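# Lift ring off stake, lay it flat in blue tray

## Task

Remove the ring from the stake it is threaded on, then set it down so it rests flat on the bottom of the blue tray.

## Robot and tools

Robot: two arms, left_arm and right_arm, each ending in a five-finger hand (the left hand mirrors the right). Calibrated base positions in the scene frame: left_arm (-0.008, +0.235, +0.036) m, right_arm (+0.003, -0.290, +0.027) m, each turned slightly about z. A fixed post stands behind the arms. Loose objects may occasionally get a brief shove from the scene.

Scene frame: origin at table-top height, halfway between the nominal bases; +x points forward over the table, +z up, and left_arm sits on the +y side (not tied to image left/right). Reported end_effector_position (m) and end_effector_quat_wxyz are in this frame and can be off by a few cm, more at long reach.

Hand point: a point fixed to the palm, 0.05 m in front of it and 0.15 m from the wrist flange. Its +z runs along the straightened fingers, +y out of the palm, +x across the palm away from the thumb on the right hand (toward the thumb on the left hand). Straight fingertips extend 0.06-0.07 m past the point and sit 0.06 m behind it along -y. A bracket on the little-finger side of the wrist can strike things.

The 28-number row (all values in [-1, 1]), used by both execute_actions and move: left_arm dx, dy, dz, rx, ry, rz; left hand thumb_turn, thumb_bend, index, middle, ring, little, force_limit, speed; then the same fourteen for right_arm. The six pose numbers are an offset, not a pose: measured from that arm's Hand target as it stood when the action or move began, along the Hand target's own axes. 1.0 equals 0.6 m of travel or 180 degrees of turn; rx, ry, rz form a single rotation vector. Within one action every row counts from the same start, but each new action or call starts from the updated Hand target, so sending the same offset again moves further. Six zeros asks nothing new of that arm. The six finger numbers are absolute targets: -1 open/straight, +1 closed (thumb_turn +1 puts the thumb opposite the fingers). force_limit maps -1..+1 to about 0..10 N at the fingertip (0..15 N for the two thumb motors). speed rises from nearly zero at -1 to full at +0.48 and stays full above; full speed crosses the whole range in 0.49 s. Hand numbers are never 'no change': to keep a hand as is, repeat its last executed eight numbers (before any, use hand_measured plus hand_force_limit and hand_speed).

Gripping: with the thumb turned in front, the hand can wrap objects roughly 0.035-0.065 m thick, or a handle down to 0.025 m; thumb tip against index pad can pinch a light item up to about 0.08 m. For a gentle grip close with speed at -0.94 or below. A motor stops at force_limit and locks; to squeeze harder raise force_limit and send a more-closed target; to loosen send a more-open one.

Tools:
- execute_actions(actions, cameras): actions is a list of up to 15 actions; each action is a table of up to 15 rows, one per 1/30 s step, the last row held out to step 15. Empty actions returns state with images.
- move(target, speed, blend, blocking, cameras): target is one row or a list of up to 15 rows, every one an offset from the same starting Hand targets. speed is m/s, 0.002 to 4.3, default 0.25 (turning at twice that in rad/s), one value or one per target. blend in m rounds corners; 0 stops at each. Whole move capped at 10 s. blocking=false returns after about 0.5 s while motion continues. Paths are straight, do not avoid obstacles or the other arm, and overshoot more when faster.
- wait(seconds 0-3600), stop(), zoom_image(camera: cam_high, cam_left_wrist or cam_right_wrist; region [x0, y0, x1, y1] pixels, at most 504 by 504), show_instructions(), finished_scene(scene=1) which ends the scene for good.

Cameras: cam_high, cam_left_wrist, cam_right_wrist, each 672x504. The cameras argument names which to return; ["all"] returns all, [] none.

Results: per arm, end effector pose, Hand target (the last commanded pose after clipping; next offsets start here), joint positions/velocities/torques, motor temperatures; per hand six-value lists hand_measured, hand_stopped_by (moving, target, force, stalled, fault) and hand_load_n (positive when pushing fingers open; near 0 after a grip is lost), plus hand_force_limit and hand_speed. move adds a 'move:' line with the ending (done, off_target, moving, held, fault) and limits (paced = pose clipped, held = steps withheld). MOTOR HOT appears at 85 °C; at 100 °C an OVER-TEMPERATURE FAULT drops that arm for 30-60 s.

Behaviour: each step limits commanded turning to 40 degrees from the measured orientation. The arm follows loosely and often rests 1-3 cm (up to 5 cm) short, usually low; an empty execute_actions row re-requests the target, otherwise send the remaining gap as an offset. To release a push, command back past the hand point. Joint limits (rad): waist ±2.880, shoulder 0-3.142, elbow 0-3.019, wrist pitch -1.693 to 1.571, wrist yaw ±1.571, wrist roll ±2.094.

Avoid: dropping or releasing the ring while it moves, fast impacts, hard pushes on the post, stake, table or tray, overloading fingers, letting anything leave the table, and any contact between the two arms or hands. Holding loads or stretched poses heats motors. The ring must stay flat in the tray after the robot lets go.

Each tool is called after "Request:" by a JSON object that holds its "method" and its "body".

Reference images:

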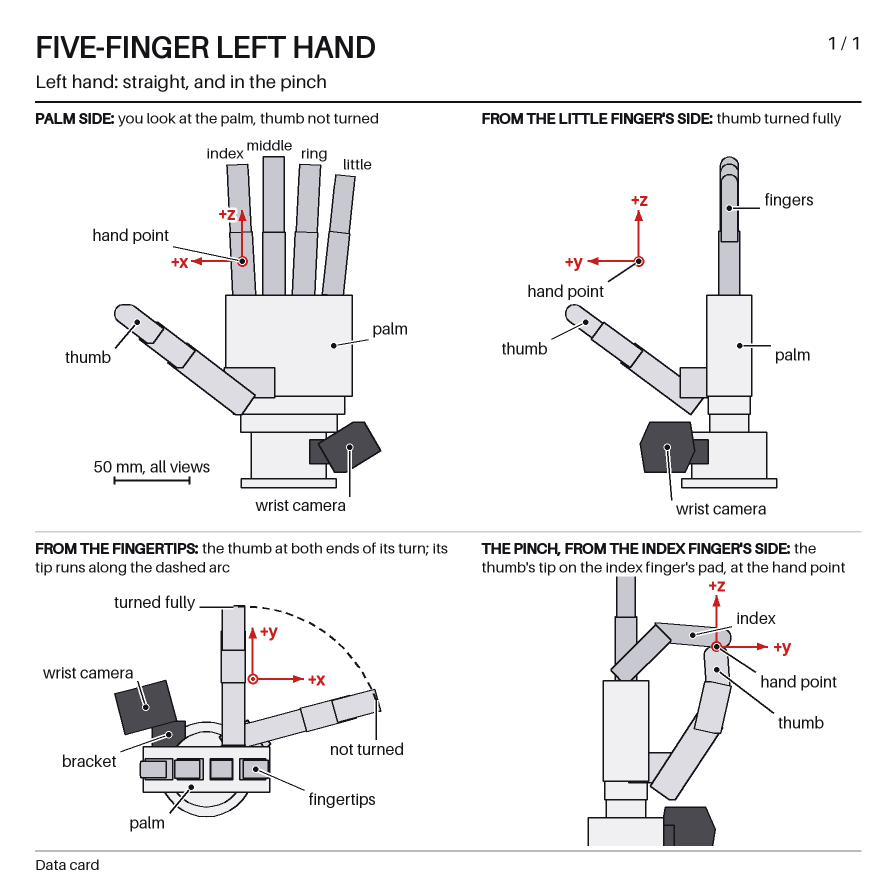

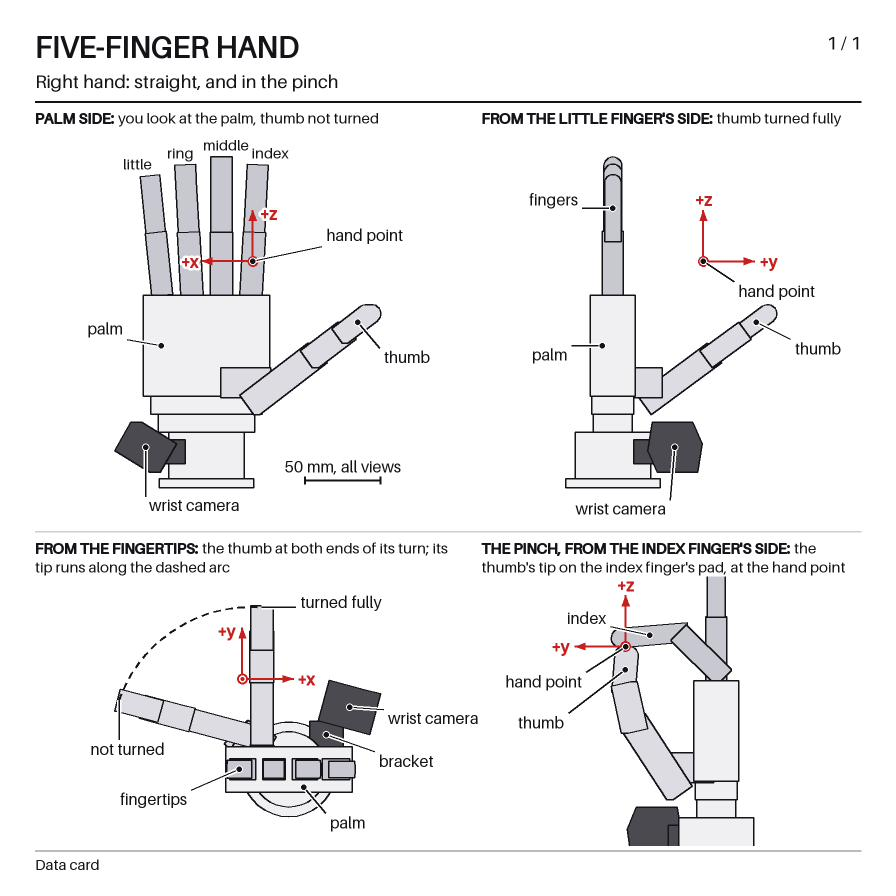

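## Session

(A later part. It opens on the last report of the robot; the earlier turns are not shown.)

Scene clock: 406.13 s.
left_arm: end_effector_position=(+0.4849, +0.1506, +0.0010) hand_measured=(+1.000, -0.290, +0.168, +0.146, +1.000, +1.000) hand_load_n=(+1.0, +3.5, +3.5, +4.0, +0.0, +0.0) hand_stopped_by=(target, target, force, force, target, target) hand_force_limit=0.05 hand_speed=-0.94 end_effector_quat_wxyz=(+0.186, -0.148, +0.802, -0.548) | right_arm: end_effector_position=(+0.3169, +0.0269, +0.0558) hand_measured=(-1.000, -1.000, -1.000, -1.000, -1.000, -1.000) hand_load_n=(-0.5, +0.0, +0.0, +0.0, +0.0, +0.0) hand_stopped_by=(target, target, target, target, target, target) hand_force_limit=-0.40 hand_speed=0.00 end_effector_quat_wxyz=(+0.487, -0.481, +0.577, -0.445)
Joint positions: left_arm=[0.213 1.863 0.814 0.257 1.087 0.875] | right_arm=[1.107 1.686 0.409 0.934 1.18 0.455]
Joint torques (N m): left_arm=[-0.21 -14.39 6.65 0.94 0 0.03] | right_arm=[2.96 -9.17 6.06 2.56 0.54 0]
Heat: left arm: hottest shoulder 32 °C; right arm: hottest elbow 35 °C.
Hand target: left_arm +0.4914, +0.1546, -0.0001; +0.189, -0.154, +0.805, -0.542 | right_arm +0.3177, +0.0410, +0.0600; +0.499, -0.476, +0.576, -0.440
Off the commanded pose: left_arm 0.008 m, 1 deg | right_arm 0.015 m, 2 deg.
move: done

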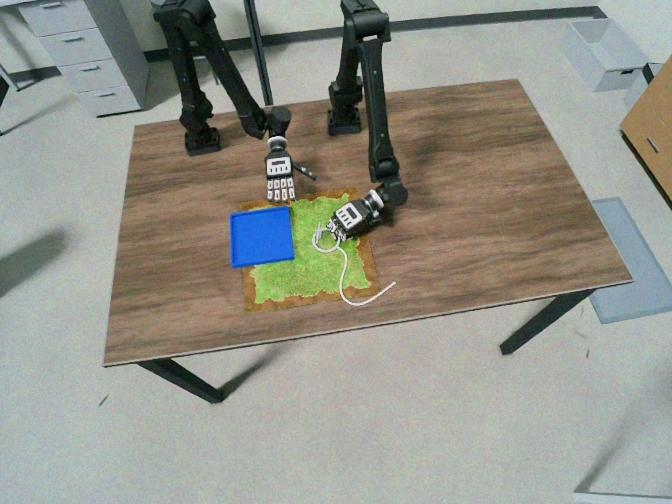

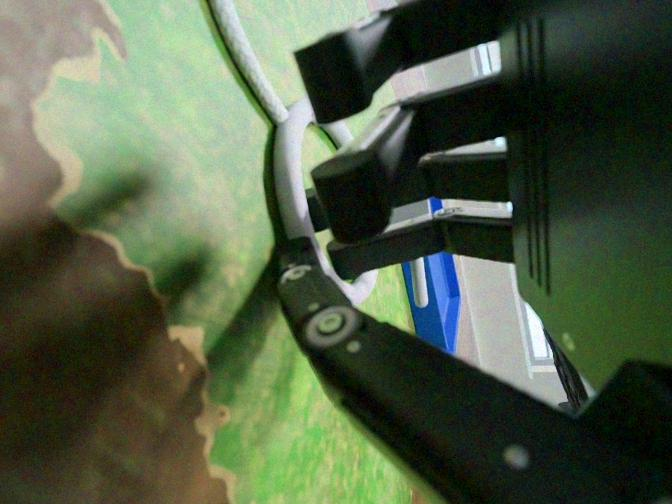

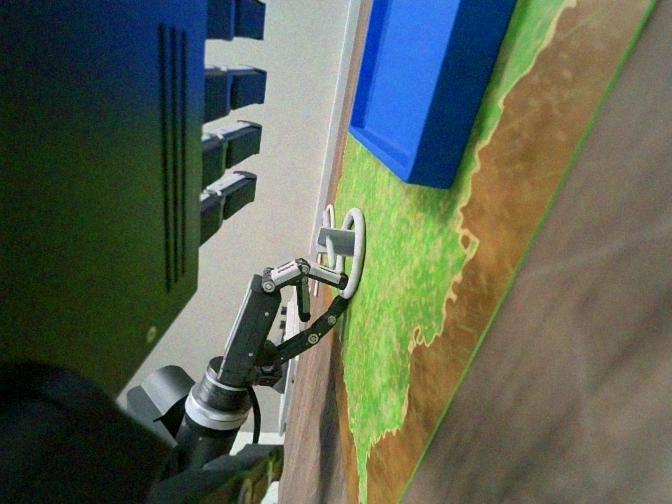

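Request:
{"method": "move", "body": {"target": [-0.0028,-0.0130,-0.0018,0,0,0,1,-0.29,0.38,0.38,1,1,0.05,-0.94, 0,0,0,0,0,0,-1,-1,-1,-1,-1,-1,-0.4,0], "speed": 0.02, "cameras": ["cam_left_wrist","cam_right_wrist"]}}

Request:
{"method": "zoom_image", "body": {"camera": "cam_right_wrist", "region": [300, 240, 370, 310]}}

Scene clock: 407.33 s.
left_arm: end_effector_position=(+0.4831, +0.1507, +0.0025) hand_measured=(+1.000, -0.290, +0.168, +0.146, +1.000, +1.000) hand_load_n=(+0.0, +2.5, +2.0, +3.0, +0.0, +0.0) hand_stopped_by=(target, target, force, force, target, target) hand_force_limit=0.05 hand_speed=-0.94 end_effector_quat_wxyz=(+0.182, -0.153, +0.804, -0.545) | right_arm: end_effector_position=(+0.3169, +0.0269, +0.0558) hand_measured=(-1.000, -1.000, -1.000, -1.000, -1.000, -1.000) hand_load_n=(+0.0, +0.0, +0.0, +0.0, +0.0, +0.0) hand_stopped_by=(target, target, target, target, target, target) hand_force_limit=-0.40 hand_speed=0.00 end_effector_quat_wxyz=(+0.487, -0.481, +0.577, -0.445)
Joint positions: left_arm=[0.211 1.853 0.814 0.235 1.079 0.875] | right_arm=[1.107 1.686 0.409 0.934 1.18 0.455]
Joint torques (N m): left_arm=[-0.26 -15.03 7.05 1.11 0.23 -0.03] | right_arm=[3.08 -9.64 6.11 2.82 0.53 0.05]
Heat: left arm: hottest shoulder 32 °C; right arm: hottest elbow 35 °C.
Hand target: left_arm +0.4927, +0.1534, +0.0077; +0.189, -0.154, +0.805, -0.541 | right_arm +0.3177, +0.0410, +0.0600; +0.499, -0.476, +0.576, -0.440
Off the commanded pose: left_arm 0.011 m, 1 deg | right_arm 0.015 m, 2 deg.
move: off_target (left_arm)

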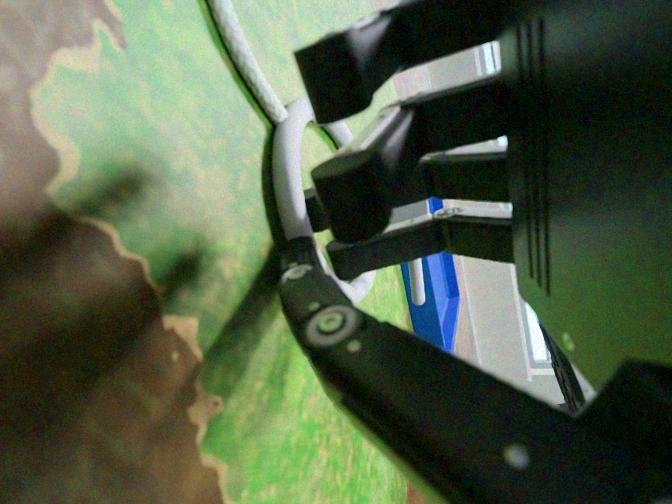

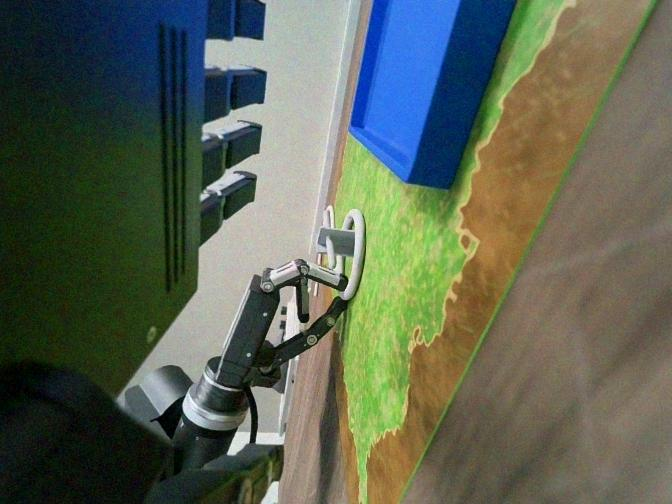

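Scaled by 7.200 from the camera's image (finer frame: 960x720).

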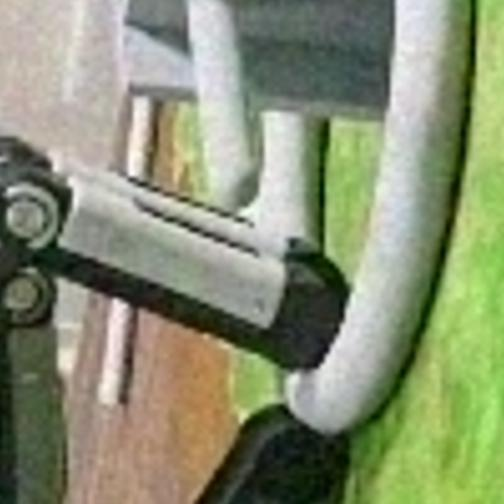

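Request:
{"method": "move", "body": {"target": [0,0,0,0,0,0,1,-0.29,0.42,0.42,1,1,0.05,-0.94, 0,0,0,0,0,0,-1,-1,-1,-1,-1,-1,-0.4,0], "speed": 0.02, "cameras": ["cam_left_wrist","cam_right_wrist"]}}

Request:
{"method": "zoom_image", "body": {"camera": "cam_right_wrist", "region": [300, 240, 370, 310]}}

Scene clock: 409.17 s.
left_arm: end_effector_position=(+0.4837, +0.1503, +0.0047) hand_measured=(+1.000, -0.290, +0.368, +0.168, +1.000, +1.000) hand_load_n=(+0.0, +2.0, +5.5, +2.0, +0.0, +0.0) hand_stopped_by=(target, target, force, force, target, target) hand_force_limit=0.05 hand_speed=-0.94 end_effector_quat_wxyz=(+0.183, -0.152, +0.804, -0.545) | right_arm: end_effector_position=(+0.3169, +0.0269, +0.0558) hand_measured=(-1.000, -1.000, -1.000, -1.000, -1.000, -1.000) hand_load_n=(-0.5, +0.0, +0.0, +0.0, +0.0, +0.0) hand_stopped_by=(target, target, target, target, target, target) hand_force_limit=-0.40 hand_speed=0.00 end_effector_quat_wxyz=(+0.487, -0.481, +0.577, -0.445)
Joint positions: left_arm=[0.211 1.849 0.814 0.235 1.079 0.873] | right_arm=[1.107 1.686 0.409 0.934 1.18 0.455]
Joint torques (N m): left_arm=[-0.03 -14.68 7.13 1.1 0.25 -0.02] | right_arm=[2.61 -9.52 6.05 2.71 0.51 0.04]
Heat: left arm: hottest shoulder 32 °C; right arm: hottest elbow 35 °C.
Hand target: left_arm +0.4927, +0.1535, +0.0077; +0.189, -0.154, +0.805, -0.541 | right_arm +0.3177, +0.0410, +0.0600; +0.499, -0.476, +0.576, -0.440
Off the commanded pose: left_arm 0.010 m, 1 deg | right_arm 0.015 m, 2 deg.
move: done

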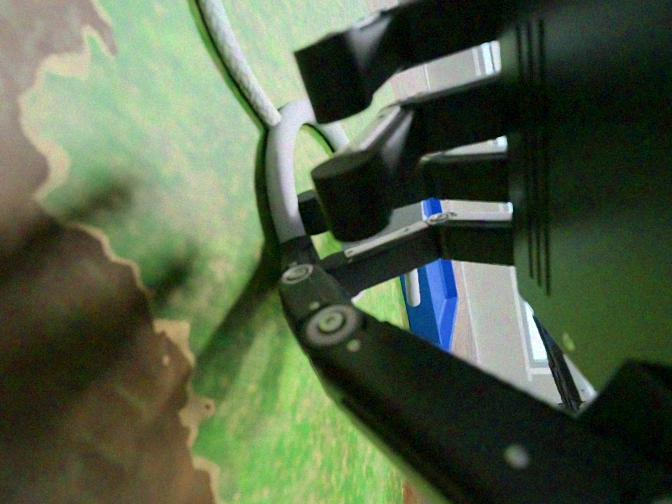

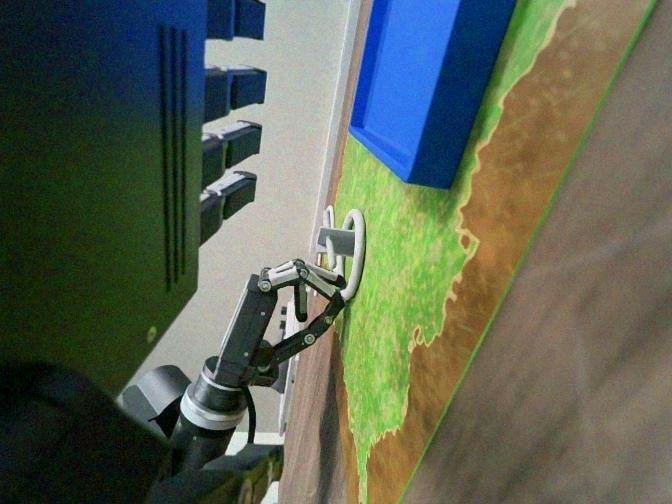

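Scaled by 7.200 from the camera's image (finer frame: 960x720).

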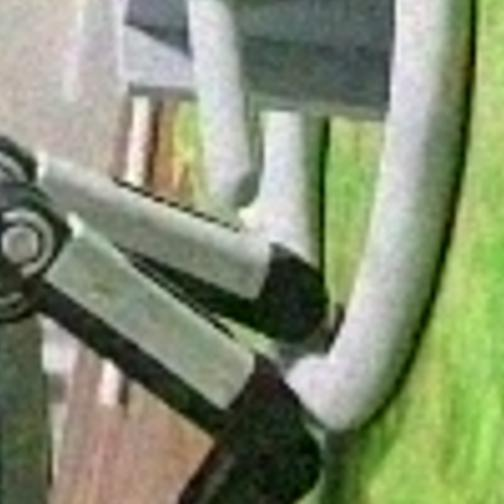

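Request:
{"method": "move", "body": {"target": [[0,0,0,0,0,0,1,-0.29,-0.2,-0.2,1,1,0.05,-0.5,0,0,0,0,0,0,-1,-1,-1,-1,-1,-1,-0.4,0],[-0.0058,-0.0388,-0.0143,0,0,0,1,-0.29,-0.2,-0.2,1,1,0.05,-0.5,0,0,0,0,0,0,-1,-1,-1,-1,-1,-1,-0.4,0]], "speed": 0.04, "cameras": ["all"]}}

Scene clock: 414.13 s.
left_arm: end_effector_position=(+0.4812, +0.1516, +0.0246) hand_measured=(+1.000, -0.290, -0.200, -0.200, +1.000, +1.000) hand_load_n=(+0.0, +0.0, +0.0, +0.0, +0.0, +0.0) hand_stopped_by=(target, target, target, target, target, target) hand_force_limit=0.05 hand_speed=-0.50 end_effector_quat_wxyz=(+0.181, -0.158, +0.805, -0.542) | right_arm: end_effector_position=(+0.3169, +0.0269, +0.0558) hand_measured=(-1.000, -1.000, -1.000, -1.000, -1.000, -1.000) hand_load_n=(+0.0, -0.5, +0.0, +0.0, +0.0, +0.0) hand_stopped_by=(target, target, target, target, target, target) hand_force_limit=-0.40 hand_speed=0.00 end_effector_quat_wxyz=(+0.487, -0.481, +0.577, -0.445)
Joint positions: left_arm=[0.212 1.788 0.814 0.165 1.07 0.873] | right_arm=[1.107 1.686 0.409 0.934 1.18 0.455]
Joint torques (N m): left_arm=[-0.26 -14.39 8.05 1.06 0.68 -0.01] | right_arm=[1.73 -8.94 6.11 2.78 0.48 0.05]
Heat: left arm: hottest shoulder 32 °C; right arm: hottest elbow 35 °C.
Hand target: left_arm +0.4927, +0.1535, +0.0327; +0.189, -0.154, +0.805, -0.541 | right_arm +0.3177, +0.0410, +0.0600; +0.499, -0.476, +0.576, -0.440
Off the commanded pose: left_arm 0.014 m, 1 deg | right_arm 0.015 m, 2 deg.
move: off_target (left_arm)

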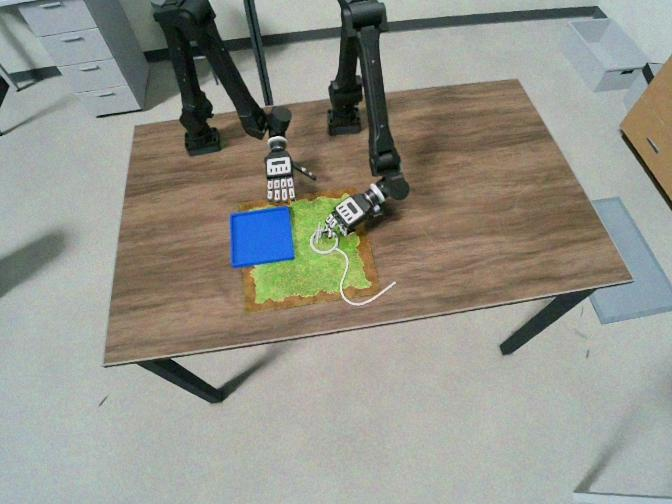

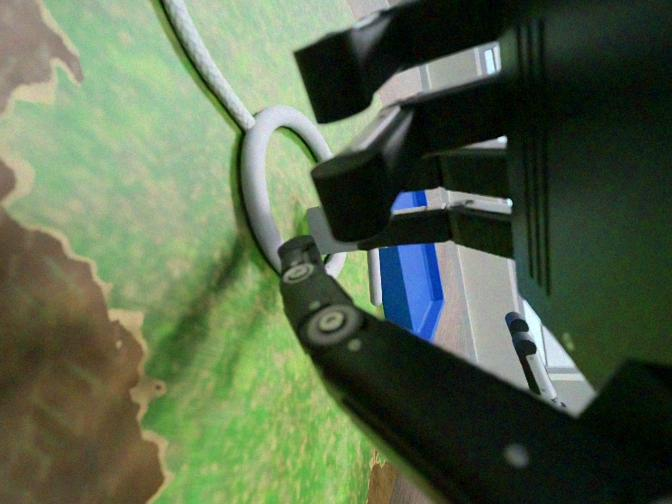

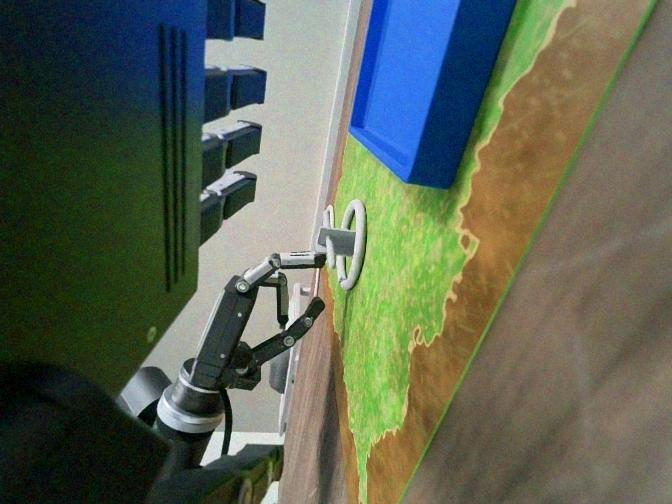

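Request:
{"method": "zoom_image", "body": {"camera": "cam_high", "region": [295, 215, 355, 265]}}

Request:
{"method": "zoom_image", "body": {"camera": "cam_right_wrist", "region": [300, 190, 390, 300]}}

Request:
{"method": "zoom_image", "body": {"camera": "cam_left_wrist", "region": [200, 80, 440, 340]}}

Scaled by 8.400 from the camera's image (finer frame: 960x720).

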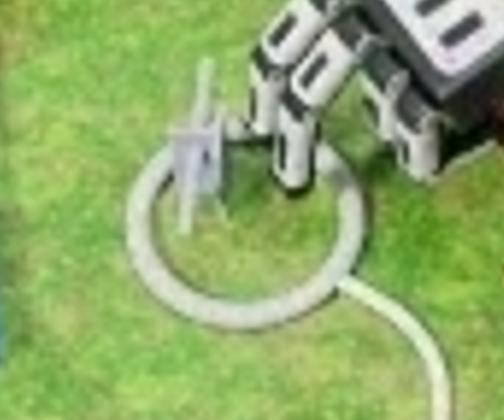

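Scaled by 4.582 from the camera's image (finer frame: 960x720).

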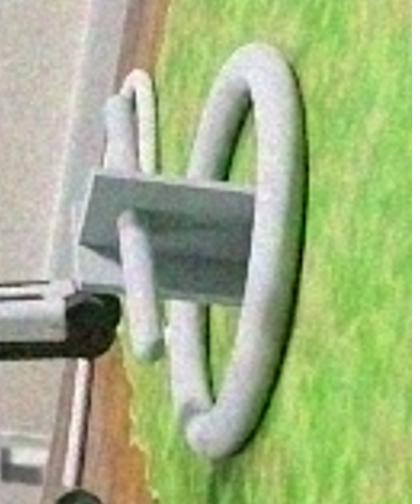

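Scaled by 1.938 from the camera's image (finer frame: 960x720).

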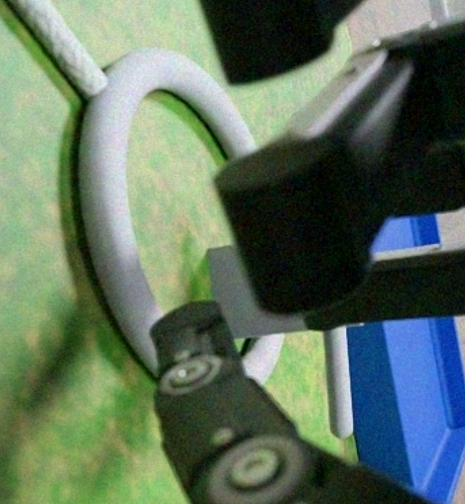

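Request:
{"method": "zoom_image", "body": {"camera": "cam_high", "region": [305, 215, 355, 265]}}

Scaled by 10.080 from the camera's image (finer frame: 960x720).

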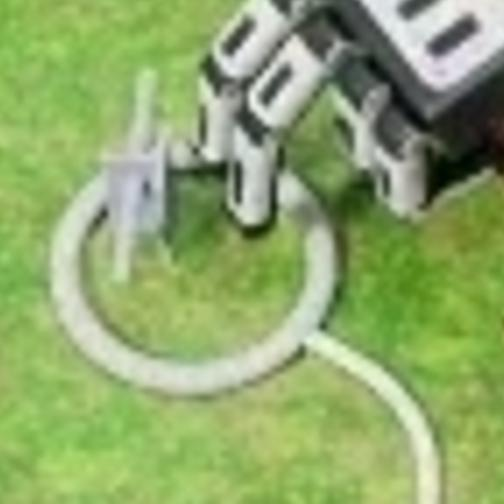

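Request:
{"method": "move", "body": {"target": [[0.0222,0.0836,0.0305,0,0,0,1,-0.29,-0.1,-0.1,1,1,0.05,-0.5,0,0,0,0,0,0,-1,-1,-1,-1,-1,-1,-0.4,0]], "speed": 0.03, "cameras": ["all"]}}

Request:
{"method": "zoom_image", "body": {"camera": "cam_right_wrist", "region": [280, 190, 370, 310]}}

Request:
{"method": "zoom_image", "body": {"camera": "cam_high", "region": [305, 215, 355, 265]}}

Scene clock: 420.43 s.
left_arm: end_effector_position=(+0.4921, +0.1524, -0.0016) hand_measured=(+1.000, -0.290, -0.100, -0.100, +1.000, +1.000) hand_load_n=(+0.5, -1.5, +0.0, +0.0, +0.0, +0.0) hand_stopped_by=(target, target, target, target, target, target) hand_force_limit=0.05 hand_speed=-0.50 end_effector_quat_wxyz=(+0.201, -0.142, +0.801, -0.545) | right_arm: end_effector_position=(+0.3169, +0.0269, +0.0558) hand_measured=(-1.000, -1.000, -1.000, -1.000, -1.000, -1.000) hand_load_n=(+0.0, +0.0, +0.0, +0.0, +0.0, +0.0) hand_stopped_by=(target, target, target, target, target, target) hand_force_limit=-0.40 hand_speed=0.00 end_effector_quat_wxyz=(+0.487, -0.481, +0.577, -0.445)
Joint positions: left_arm=[0.212 1.876 0.814 0.309 1.076 0.868] | right_arm=[1.107 1.686 0.409 0.934 1.18 0.455]
Joint torques (N m): left_arm=[-0.44 -11.52 5.26 2.04 0.24 -0.01] | right_arm=[2.37 -9.23 6.19 2.66 0.53 -0.02]
Heat: left arm: hottest shoulder 32 °C; right arm: hottest elbow 35 °C.
Hand target: left_arm +0.4874, +0.1509, -0.0220; +0.189, -0.154, +0.805, -0.542 | right_arm +0.3177, +0.0410, +0.0600; +0.499, -0.476, +0.576, -0.440
Off the commanded pose: left_arm 0.021 m, 2 deg | right_arm 0.015 m, 2 deg.
move: off_target (left_arm)

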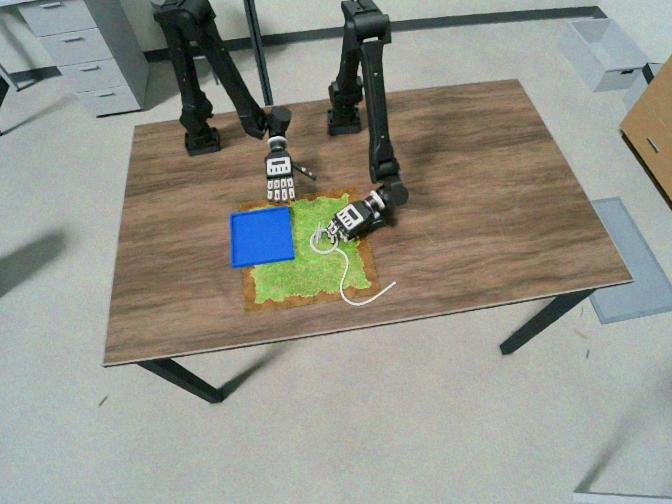

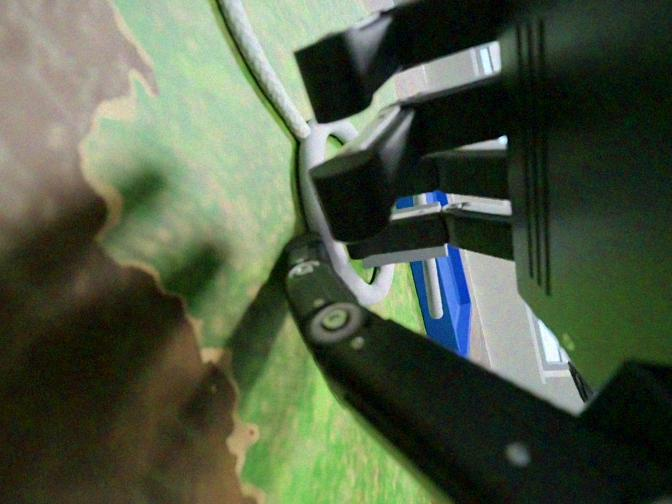

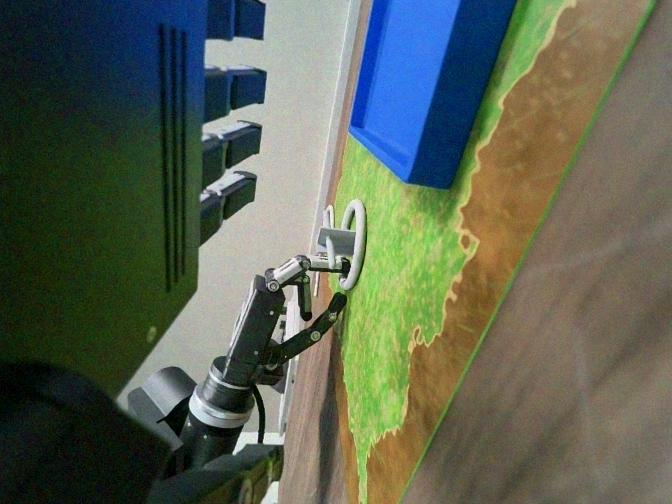

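Scaled by 4.200 from the camera's image (finer frame: 960x720).

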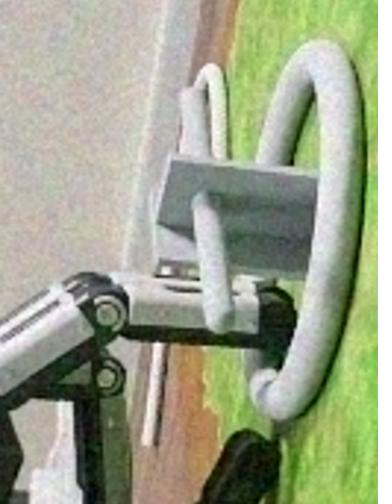

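Scaled by 10.080 from the camera's image (finer frame: 960x720).

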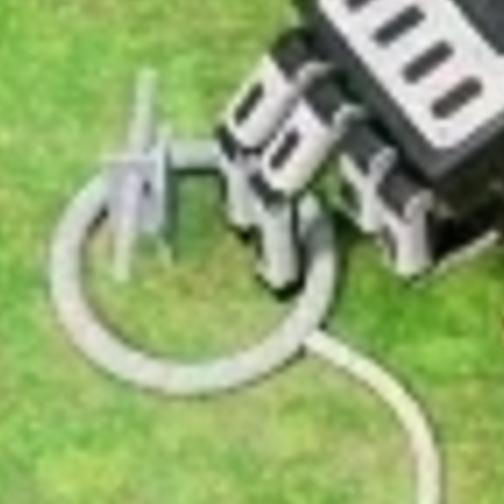

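Request:
{"method": "move", "body": {"target": [[0.0128,-0.0211,-0.0063,0,0,0,1,-0.29,-0.1,-0.1,1,1,0.05,-0.5,0,0,0,0,0,0,-1,-1,-1,-1,-1,-1,-0.4,0],[0.0126,-0.0027,0.0021,0,0,0,1,-0.29,-0.1,-0.1,1,1,0.05,-0.5,0,0,0,0,0,0,-1,-1,-1,-1,-1,-1,-0.4,0]], "speed": 0.03, "cameras": ["cam_high","cam_right_wrist"]}}

Request:
{"method": "zoom_image", "body": {"camera": "cam_high", "region": [305, 215, 355, 265]}}

Scene clock: 423.30 s.
left_arm: end_effector_position=(+0.4924, +0.1529, -0.0009) hand_measured=(+1.000, -0.290, -0.100, -0.100, +1.000, +1.000) hand_load_n=(+0.5, -1.5, +0.0, +0.0, +0.0, +0.0) hand_stopped_by=(target, target, target, target, target, target) hand_force_limit=0.05 hand_speed=-0.50 end_effector_quat_wxyz=(+0.208, -0.143, +0.801, -0.542) | right_arm: end_effector_position=(+0.3169, +0.0269, +0.0558) hand_measured=(-1.000, -1.000, -1.000, -1.000, -1.000, -1.000) hand_load_n=(-0.5, +0.0, +0.0, +0.0, +0.0, +0.0) hand_stopped_by=(target, target, target, target, target, target) hand_force_limit=-0.40 hand_speed=0.00 end_effector_quat_wxyz=(+0.487, -0.481, +0.577, -0.445)
Joint positions: left_arm=[0.211 1.872 0.804 0.331 1.065 0.859] | right_arm=[1.107 1.686 0.409 0.934 1.18 0.455]
Joint torques (N m): left_arm=[-0.85 -11.93 4.29 2.11 0.42 -0.03] | right_arm=[2.26 -8.94 6.01 2.62 0.51 0.05]
Heat: left arm: hottest shoulder 32 °C; right arm: hottest elbow 35 °C.
Hand target: left_arm +0.4815, +0.1458, -0.0219; +0.189, -0.153, +0.805, -0.542 | right_arm +0.3177, +0.0410, +0.0600; +0.499, -0.476, +0.576, -0.440
Off the commanded pose: left_arm 0.025 m, 3 deg | right_arm 0.015 m, 2 deg.
move: off_target (left_arm)

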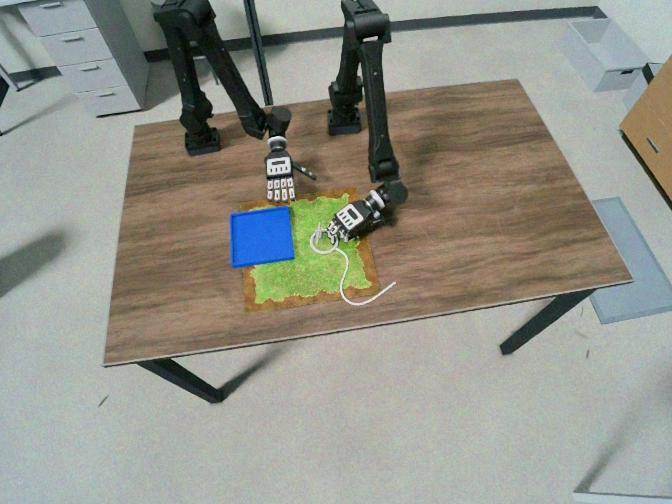

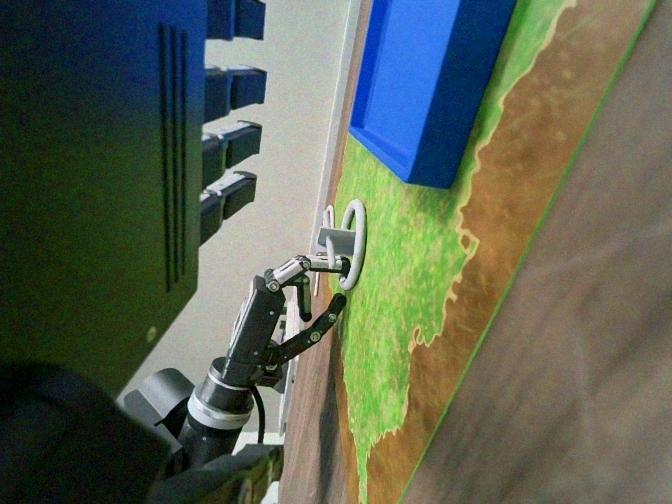

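Scaled by 10.080 from the camera's image (finer frame: 960x720).

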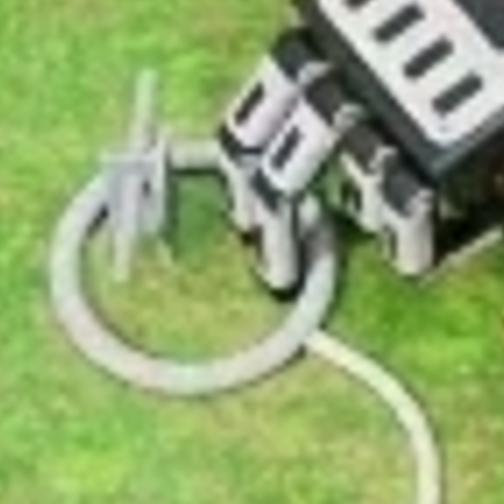

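Request:
{"method": "move", "body": {"target": [[-0.0062,-0.0661,-0.0227,0,0,0,1,-0.29,-0.1,-0.1,1,1,0.05,-0.5,0,0,0,0,0,0,-1,-1,-1,-1,-1,-1,-0.4,0]], "speed": 0.05, "cameras": []}}

Scene clock: 425.13 s.
left_arm: end_effector_position=(+0.4870, +0.1508, +0.0232) hand_measured=(+1.000, -0.290, -0.100, -0.100, +1.000, +1.000) hand_load_n=(+0.0, +0.5, +0.0, +0.0, +0.0, +0.0) hand_stopped_by=(target, target, target, target, target, target) hand_force_limit=0.05 hand_speed=-0.50 end_effector_quat_wxyz=(+0.201, -0.149, +0.803, -0.540) | right_arm: end_effector_position=(+0.3169, +0.0269, +0.0558) hand_measured=(-1.000, -1.000, -1.000, -1.000, -1.000, -1.000) hand_load_n=(-0.5, +0.0, -0.5, +0.0, +0.0, +0.0) hand_stopped_by=(target, target, target, target, target, target) hand_force_limit=-0.40 hand_speed=0.00 end_effector_quat_wxyz=(+0.487, -0.481, +0.577, -0.445)
Joint positions: left_arm=[0.207 1.796 0.801 0.243 1.058 0.858] | right_arm=[1.107 1.686 0.409 0.934 1.18 0.455]
Joint torques (N m): left_arm=[-1.08 -14.39 5.14 1.06 0.62 -0.08] | right_arm=[2.43 -8.53 6.04 2.73 0.55 0.03]
Heat: left arm: hottest shoulder 32 °C; right arm: hottest elbow 35 °C.
Hand target: left_arm +0.4800, +0.1440, +0.0201; +0.189, -0.153, +0.805, -0.542 | right_arm +0.3177, +0.0410, +0.0600; +0.499, -0.476, +0.576, -0.440
Off the commanded pose: left_arm 0.010 m, 2 deg | right_arm 0.015 m, 2 deg.
move: done

Request:
{"method": "move", "body": {"target": [[0.0136,-0.0030,0.0034,0,0,0,1,-0.29,-0.1,-0.1,1,1,0.05,-0.5,0,0,0,0,0,0,-1,-1,-1,-1,-1,-1,-0.4,0]], "speed": 0.05, "cameras": []}}

Scene clock: 426.13 s.
left_arm: end_effector_position=(+0.4772, +0.1432, +0.0190) hand_measured=(+1.000, -0.290, -0.100, -0.100, +1.000, +1.000) hand_load_n=(+0.0, +0.0, +0.0, +0.0, +0.0, +0.0) hand_stopped_by=(target, target, target, target, target, target) hand_force_limit=0.05 hand_speed=-0.50 end_effector_quat_wxyz=(+0.191, -0.154, +0.805, -0.540) | right_arm: end_effector_position=(+0.3169, +0.0269, +0.0558) hand_measured=(-1.000, -1.000, -1.000, -1.000, -1.000, -1.000) hand_load_n=(+0.0, +0.0, +0.0, +0.0, +0.0, +0.0) hand_stopped_by=(target, target, target, target, target, target) hand_force_limit=-0.40 hand_speed=0.00 end_effector_quat_wxyz=(+0.487, -0.481, +0.577, -0.445)
Joint positions: left_arm=[0.192 1.791 0.78 0.249 1.05 0.844] | right_arm=[1.107 1.686 0.409 0.934 1.18 0.455]
Joint torques (N m): left_arm=[-0.91 -14.8 4.93 2.11 0.62 -0.11] | right_arm=[2.61 -9.17 6.12 2.66 0.47 0.02]
Heat: left arm: hottest shoulder 32 °C; right arm: hottest elbow 35 °C.
Hand target: left_arm +0.4740, +0.1381, +0.0201; +0.189, -0.153, +0.805, -0.542 | right_arm +0.3177, +0.0410, +0.0600; +0.499, -0.476, +0.576, -0.440
Off the commanded pose: left_arm 0.006 m, 0 deg | right_arm 0.015 m, 2 deg.
move: done

Request:
{"method": "move", "body": {"target": [[-0.0028,0.0643,0.0215,0,0,0,1,-0.29,-0.1,-0.1,1,1,0.05,-0.5,0,0,0,0,0,0,-1,-1,-1,-1,-1,-1,-0.4,0]], "speed": 0.03, "cameras": ["cam_high","cam_right_wrist"]}}

Request:
{"method": "zoom_image", "body": {"camera": "cam_high", "region": [305, 215, 355, 265]}}

Request:
{"method": "zoom_image", "body": {"camera": "cam_right_wrist", "region": [300, 230, 370, 320]}}

Scene clock: 428.43 s.
left_arm: end_effector_position=(+0.4817, +0.1422, -0.0012) hand_measured=(+1.000, -0.290, -0.100, -0.100, +1.000, +1.000) hand_load_n=(+0.5, -1.0, +0.0, -0.5, +0.0, +0.0) hand_stopped_by=(target, target, target, target, target, target) hand_force_limit=0.05 hand_speed=-0.50 end_effector_quat_wxyz=(+0.199, -0.143, +0.802, -0.545) | right_arm: end_effector_position=(+0.3169, +0.0269, +0.0558) hand_measured=(-1.000, -1.000, -1.000, -1.000, -1.000, -1.000) hand_load_n=(+0.0, +0.0, +0.0, +0.0, +0.0, +0.0) hand_stopped_by=(target, target, target, target, target, target) hand_force_limit=-0.40 hand_speed=0.00 end_effector_quat_wxyz=(+0.487, -0.481, +0.577, -0.445)
Joint positions: left_arm=[0.192 1.86 0.78 0.345 1.064 0.843] | right_arm=[1.107 1.686 0.409 0.934 1.18 0.455]
Joint torques (N m): left_arm=[-0.26 -11.16 5.65 2 0.24 0.02] | right_arm=[2.73 -8.94 6.24 2.7 0.54 0.02]
Heat: left arm: hottest shoulder 32 °C; right arm: hottest shoulder 34 °C.
Hand target: left_arm +0.4799, +0.1425, -0.0199; +0.189, -0.153, +0.805, -0.542 | right_arm +0.3177, +0.0410, +0.0600; +0.499, -0.476, +0.576, -0.440
Off the commanded pose: left_arm 0.019 m, 2 deg | right_arm 0.015 m, 2 deg.
move: off_target (left_arm)

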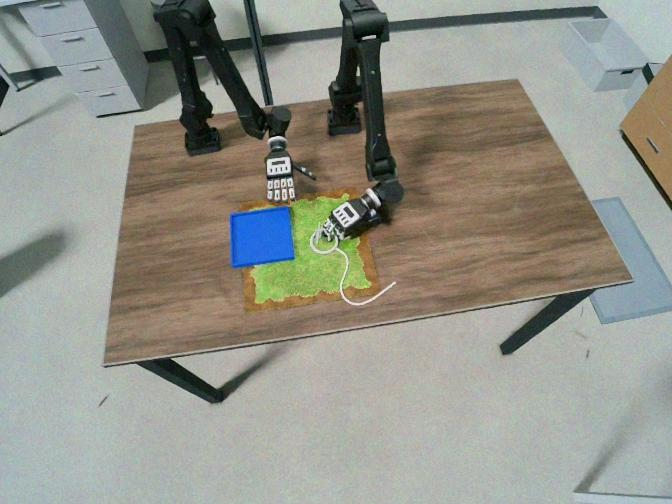

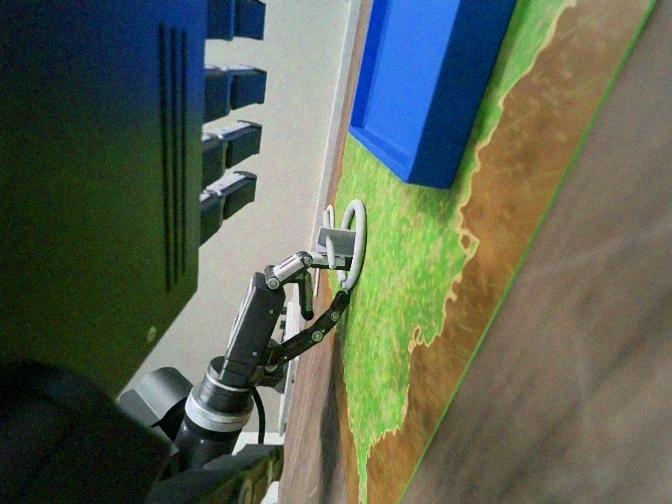

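Scaled by 10.080 from the camera's image (finer frame: 960x720).

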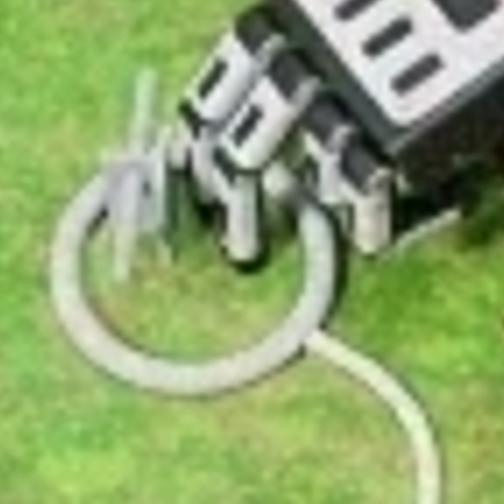

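Scaled by 5.600 from the camera's image (finer frame: 960x720).

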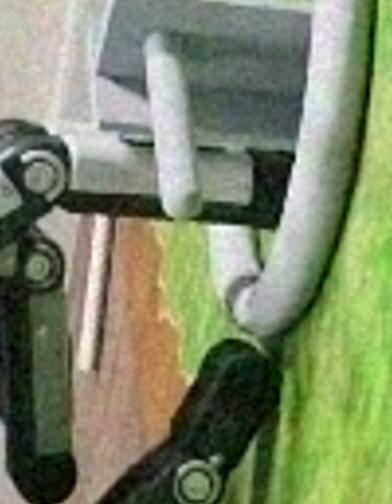

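Request:
{"method": "move", "body": {"target": [[-0.0282,-0.0481,-0.0286,0,0,0,1,-0.29,-0.1,-0.1,1,1,0.05,-0.5,0,0,0,0,0,0,-1,-1,-1,-1,-1,-1,-0.4,0]], "speed": 0.05, "cameras": []}}

Scene clock: 430.73 s.
left_arm: end_effector_position=(+0.4750, +0.1460, +0.0075) hand_measured=(+1.000, -0.290, -0.100, -0.100, +1.000, +1.000) hand_load_n=(+0.0, +0.0, +0.0, +0.0, +0.0, +0.5) hand_stopped_by=(target, target, target, target, target, target) hand_force_limit=0.05 hand_speed=-0.50 end_effector_quat_wxyz=(+0.175, -0.159, +0.806, -0.543) | right_arm: end_effector_position=(+0.3169, +0.0269, +0.0558) hand_measured=(-1.000, -1.000, -1.000, -1.000, -1.000, -1.000) hand_load_n=(+0.0, +0.0, +0.0, +0.0, +0.0, +0.0) hand_stopped_by=(target, target, target, target, target, target) hand_force_limit=-0.40 hand_speed=0.00 end_effector_quat_wxyz=(+0.487, -0.481, +0.577, -0.445)
Joint positions: left_arm=[0.202 1.825 0.796 0.219 1.067 0.862] | right_arm=[1.107 1.686 0.409 0.934 1.18 0.455]
Joint torques (N m): left_arm=[0.56 -14.74 7.57 1.09 0.87 0.14] | right_arm=[2.61 -9.64 6.11 2.5 0.53 0.03]
Heat: left arm: hottest shoulder 32 °C; right arm: hottest shoulder 34 °C.
Hand target: left_arm +0.4878, +0.1535, +0.0149; +0.189, -0.154, +0.805, -0.541 | right_arm +0.3177, +0.0410, +0.0600; +0.499, -0.476, +0.576, -0.440
Off the commanded pose: left_arm 0.017 m, 2 deg | right_arm 0.015 m, 2 deg.
move: off_target (left_arm)

Request:
{"method": "move", "body": {"target": [[-0.009,-0.0138,-0.0074,0,0,0,1,-0.29,-0.1,-0.1,1,1,0.05,-0.5,0,0,0,0,0,0,-1,-1,-1,-1,-1,-1,-0.4,0]], "speed": 0.05, "cameras": []}}

Scene clock: 431.77 s.
left_arm: end_effector_position=(+0.4786, +0.1491, +0.0177) hand_measured=(+1.000, -0.290, -0.100, -0.100, +1.000, +1.000) hand_load_n=(+0.0, +0.0, +0.0, +0.0, +0.0, +0.0) hand_stopped_by=(target, target, target, target, target, target) hand_force_limit=0.05 hand_speed=-0.50 end_effector_quat_wxyz=(+0.176, -0.159, +0.806, -0.543) | right_arm: end_effector_position=(+0.3169, +0.0269, +0.0558) hand_measured=(-1.000, -1.000, -1.000, -1.000, -1.000, -1.000) hand_load_n=(-0.5, +0.0, +0.0, +0.0, +0.0, +0.0) hand_stopped_by=(target, target, target, target, target, target) hand_force_limit=-0.40 hand_speed=0.00 end_effector_quat_wxyz=(+0.487, -0.481, +0.577, -0.445)
Joint positions: left_arm=[0.208 1.804 0.81 0.177 1.071 0.87] | right_arm=[1.107 1.686 0.409 0.934 1.18 0.455]
Joint torques (N m): left_arm=[0.56 -14.1 7.83 1.09 0.87 0.13] | right_arm=[2.49 -8.88 6.09 2.55 0.52 -0.02]
Heat: left arm: hottest shoulder 32 °C; right arm: hottest shoulder 34 °C.
Hand target: left_arm +0.4910, +0.1565, +0.0250; +0.189, -0.153, +0.805, -0.542 | right_arm +0.3177, +0.0410, +0.0600; +0.499, -0.476, +0.576, -0.440
Off the commanded pose: left_arm 0.016 m, 2 deg | right_arm 0.015 m, 2 deg.
move: off_target (left_arm)

Request:
{"method": "move", "body": {"target": [[0.0186,0.0682,0.0266,0,0,0,1,-0.29,-0.1,-0.1,1,1,0.05,-0.5,0,0,0,0,0,0,-1,-1,-1,-1,-1,-1,-0.4,0]], "speed": 0.03, "cameras": ["cam_high","cam_right_wrist"]}}

Request:
{"method": "zoom_image", "body": {"camera": "cam_high", "region": [305, 215, 355, 265]}}

Request:
{"method": "zoom_image", "body": {"camera": "cam_right_wrist", "region": [300, 230, 370, 320]}}

Scene clock: 434.07 s.
left_arm: end_effector_position=(+0.4880, +0.1495, -0.0014) hand_measured=(+1.000, -0.290, -0.100, -0.100, +1.000, +1.000) hand_load_n=(+0.5, -1.0, +0.0, +0.0, +0.0, +0.0) hand_stopped_by=(target, target, target, target, target, target) hand_force_limit=0.05 hand_speed=-0.50 end_effector_quat_wxyz=(+0.195, -0.142, +0.802, -0.547) | right_arm: end_effector_position=(+0.3169, +0.0269, +0.0558) hand_measured=(-1.000, -1.000, -1.000, -1.000, -1.000, -1.000) hand_load_n=(-0.5, +0.0, +0.0, +0.0, +0.0, +0.0) hand_stopped_by=(target, target, target, target, target, target) hand_force_limit=-0.40 hand_speed=0.00 end_effector_quat_wxyz=(+0.487, -0.481, +0.577, -0.445)
Joint positions: left_arm=[0.208 1.872 0.81 0.295 1.081 0.87] | right_arm=[1.107 1.686 0.409 0.934 1.18 0.455]
Joint torques (N m): left_arm=[0.44 -11.52 5.64 1.95 0.23 0.07] | right_arm=[1.85 -9.23 6.01 2.58 0.48 0]
Heat: left arm: hottest shoulder 32 °C; right arm: hottest shoulder 34 °C.
Hand target: left_arm +0.4869, +0.1534, -0.0199; +0.189, -0.153, +0.805, -0.542 | right_arm +0.3177, +0.0410, +0.0600; +0.499, -0.476, +0.576, -0.440
Off the commanded pose: left_arm 0.019 m, 2 deg | right_arm 0.015 m, 2 deg.
move: off_target (left_arm)

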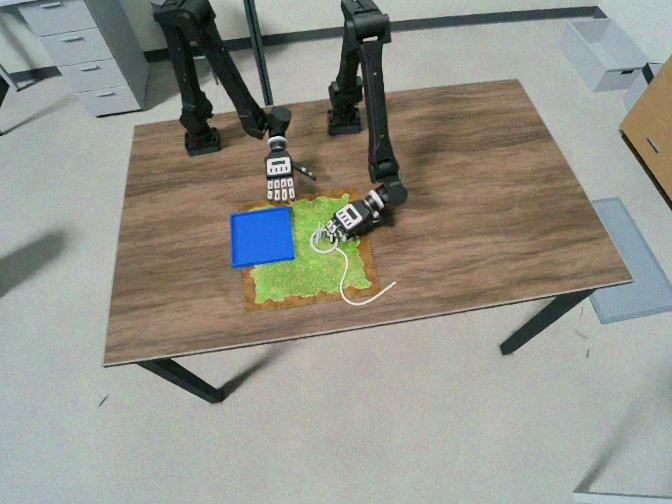

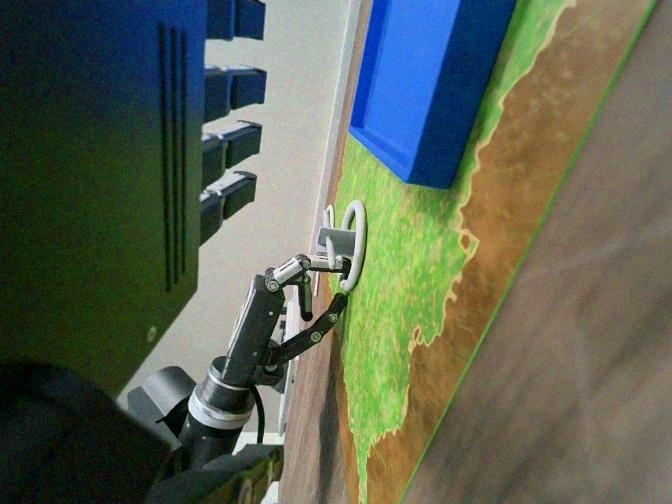

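Scaled by 10.080 from the camera's image (finer frame: 960x720).

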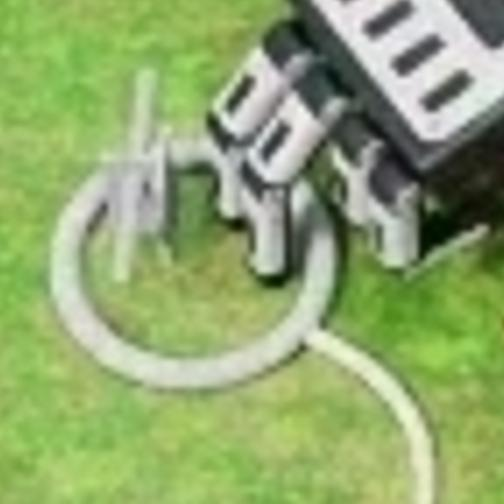

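Scaled by 5.600 from the camera's image (finer frame: 960x720).

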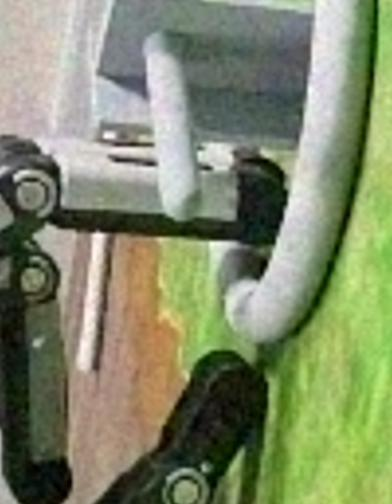

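Request:
{"method": "move", "body": {"target": [[0,0,0,0,0,0,1,-0.29,0.35,0.35,1,1,-0.3,-0.92,0,0,0,0,0,0,-1,-1,-1,-1,-1,-1,-0.4,0]], "cameras": []}}

Request:
{"method": "wait", "body": {"seconds": 1}}

Scene clock: 435.80 s.
left_arm: end_effector_position=(+0.4890, +0.1493, -0.0005) hand_measured=(+1.000, -0.290, +0.138, +0.116, +1.000, +1.000) hand_load_n=(+0.0, +0.0, +3.5, +3.0, +0.0, +0.0) hand_stopped_by=(target, target, force, force, target, target) hand_force_limit=-0.30 hand_speed=-0.92 end_effector_quat_wxyz=(+0.197, -0.140, +0.801, -0.548) | right_arm: end_effector_position=(+0.3169, +0.0269, +0.0558) hand_measured=(-1.000, -1.000, -1.000, -1.000, -1.000, -1.000) hand_load_n=(+0.0, +0.0, +0.0, -0.5, +0.0, +0.0) hand_stopped_by=(target, target, target, target, target, target) hand_force_limit=-0.40 hand_speed=0.00 end_effector_quat_wxyz=(+0.487, -0.481, +0.577, -0.445)
Joint positions: left_arm=[0.208 1.872 0.81 0.303 1.084 0.87] | right_arm=[1.107 1.686 0.409 0.934 1.18 0.455]
Joint torques (N m): left_arm=[0.15 -11.63 5.71 1.66 0.11 0.08] | right_arm=[2.37 -8.88 6.15 2.52 0.47 0.02]
Heat: left arm: hottest shoulder 32 °C; right arm: hottest shoulder 34 °C.
Hand target: left_arm +0.4869, +0.1535, -0.0200; +0.189, -0.153, +0.805, -0.542 | right_arm +0.3177, +0.0410, +0.0600; +0.499, -0.476, +0.576, -0.440
Off the commanded pose: left_arm 0.020 m, 2 deg | right_arm 0.015 m, 2 deg.
move: done

Scene clock: 436.80 s.
left_arm: end_effector_position=(+0.4890, +0.1493, -0.0005) hand_measured=(+1.000, -0.290, +0.138, +0.116, +1.000, +1.000) hand_load_n=(+0.0, +0.0, +3.5, +3.0, +0.0, +0.0) hand_stopped_by=(target, target, force, force, target, target) hand_force_limit=-0.30 hand_speed=-0.92 end_effector_quat_wxyz=(+0.197, -0.140, +0.801, -0.548) | right_arm: end_effector_position=(+0.3169, +0.0269, +0.0558) hand_measured=(-1.000, -1.000, -1.000, -1.000, -1.000, -1.000) hand_load_n=(+0.0, +0.0, -0.5, +0.0, +0.0, +0.0) hand_stopped_by=(target, target, target, target, target, target) hand_force_limit=-0.40 hand_speed=0.00 end_effector_quat_wxyz=(+0.487, -0.481, +0.577, -0.445)
Joint positions: left_arm=[0.208 1.872 0.81 0.303 1.084 0.87] | right_arm=[1.107 1.686 0.409 0.934 1.18 0.455]
Joint torques (N m): left_arm=[0.15 -11.52 5.63 1.62 0.09 0.07] | right_arm=[2.61 -9.05 6.11 2.58 0.47 0.01]
Heat: left arm: hottest shoulder 32 °C; right arm: hottest shoulder 34 °C.
Hand target: left_arm +0.4869, +0.1535, -0.0200; +0.189, -0.153, +0.805, -0.542 | right_arm +0.3177, +0.0410, +0.0600; +0.499, -0.476, +0.576, -0.440
Off the commanded pose: left_arm 0.020 m, 2 deg | right_arm 0.015 m, 2 deg.
wait: 1.00 s; at rest by 0.17 s


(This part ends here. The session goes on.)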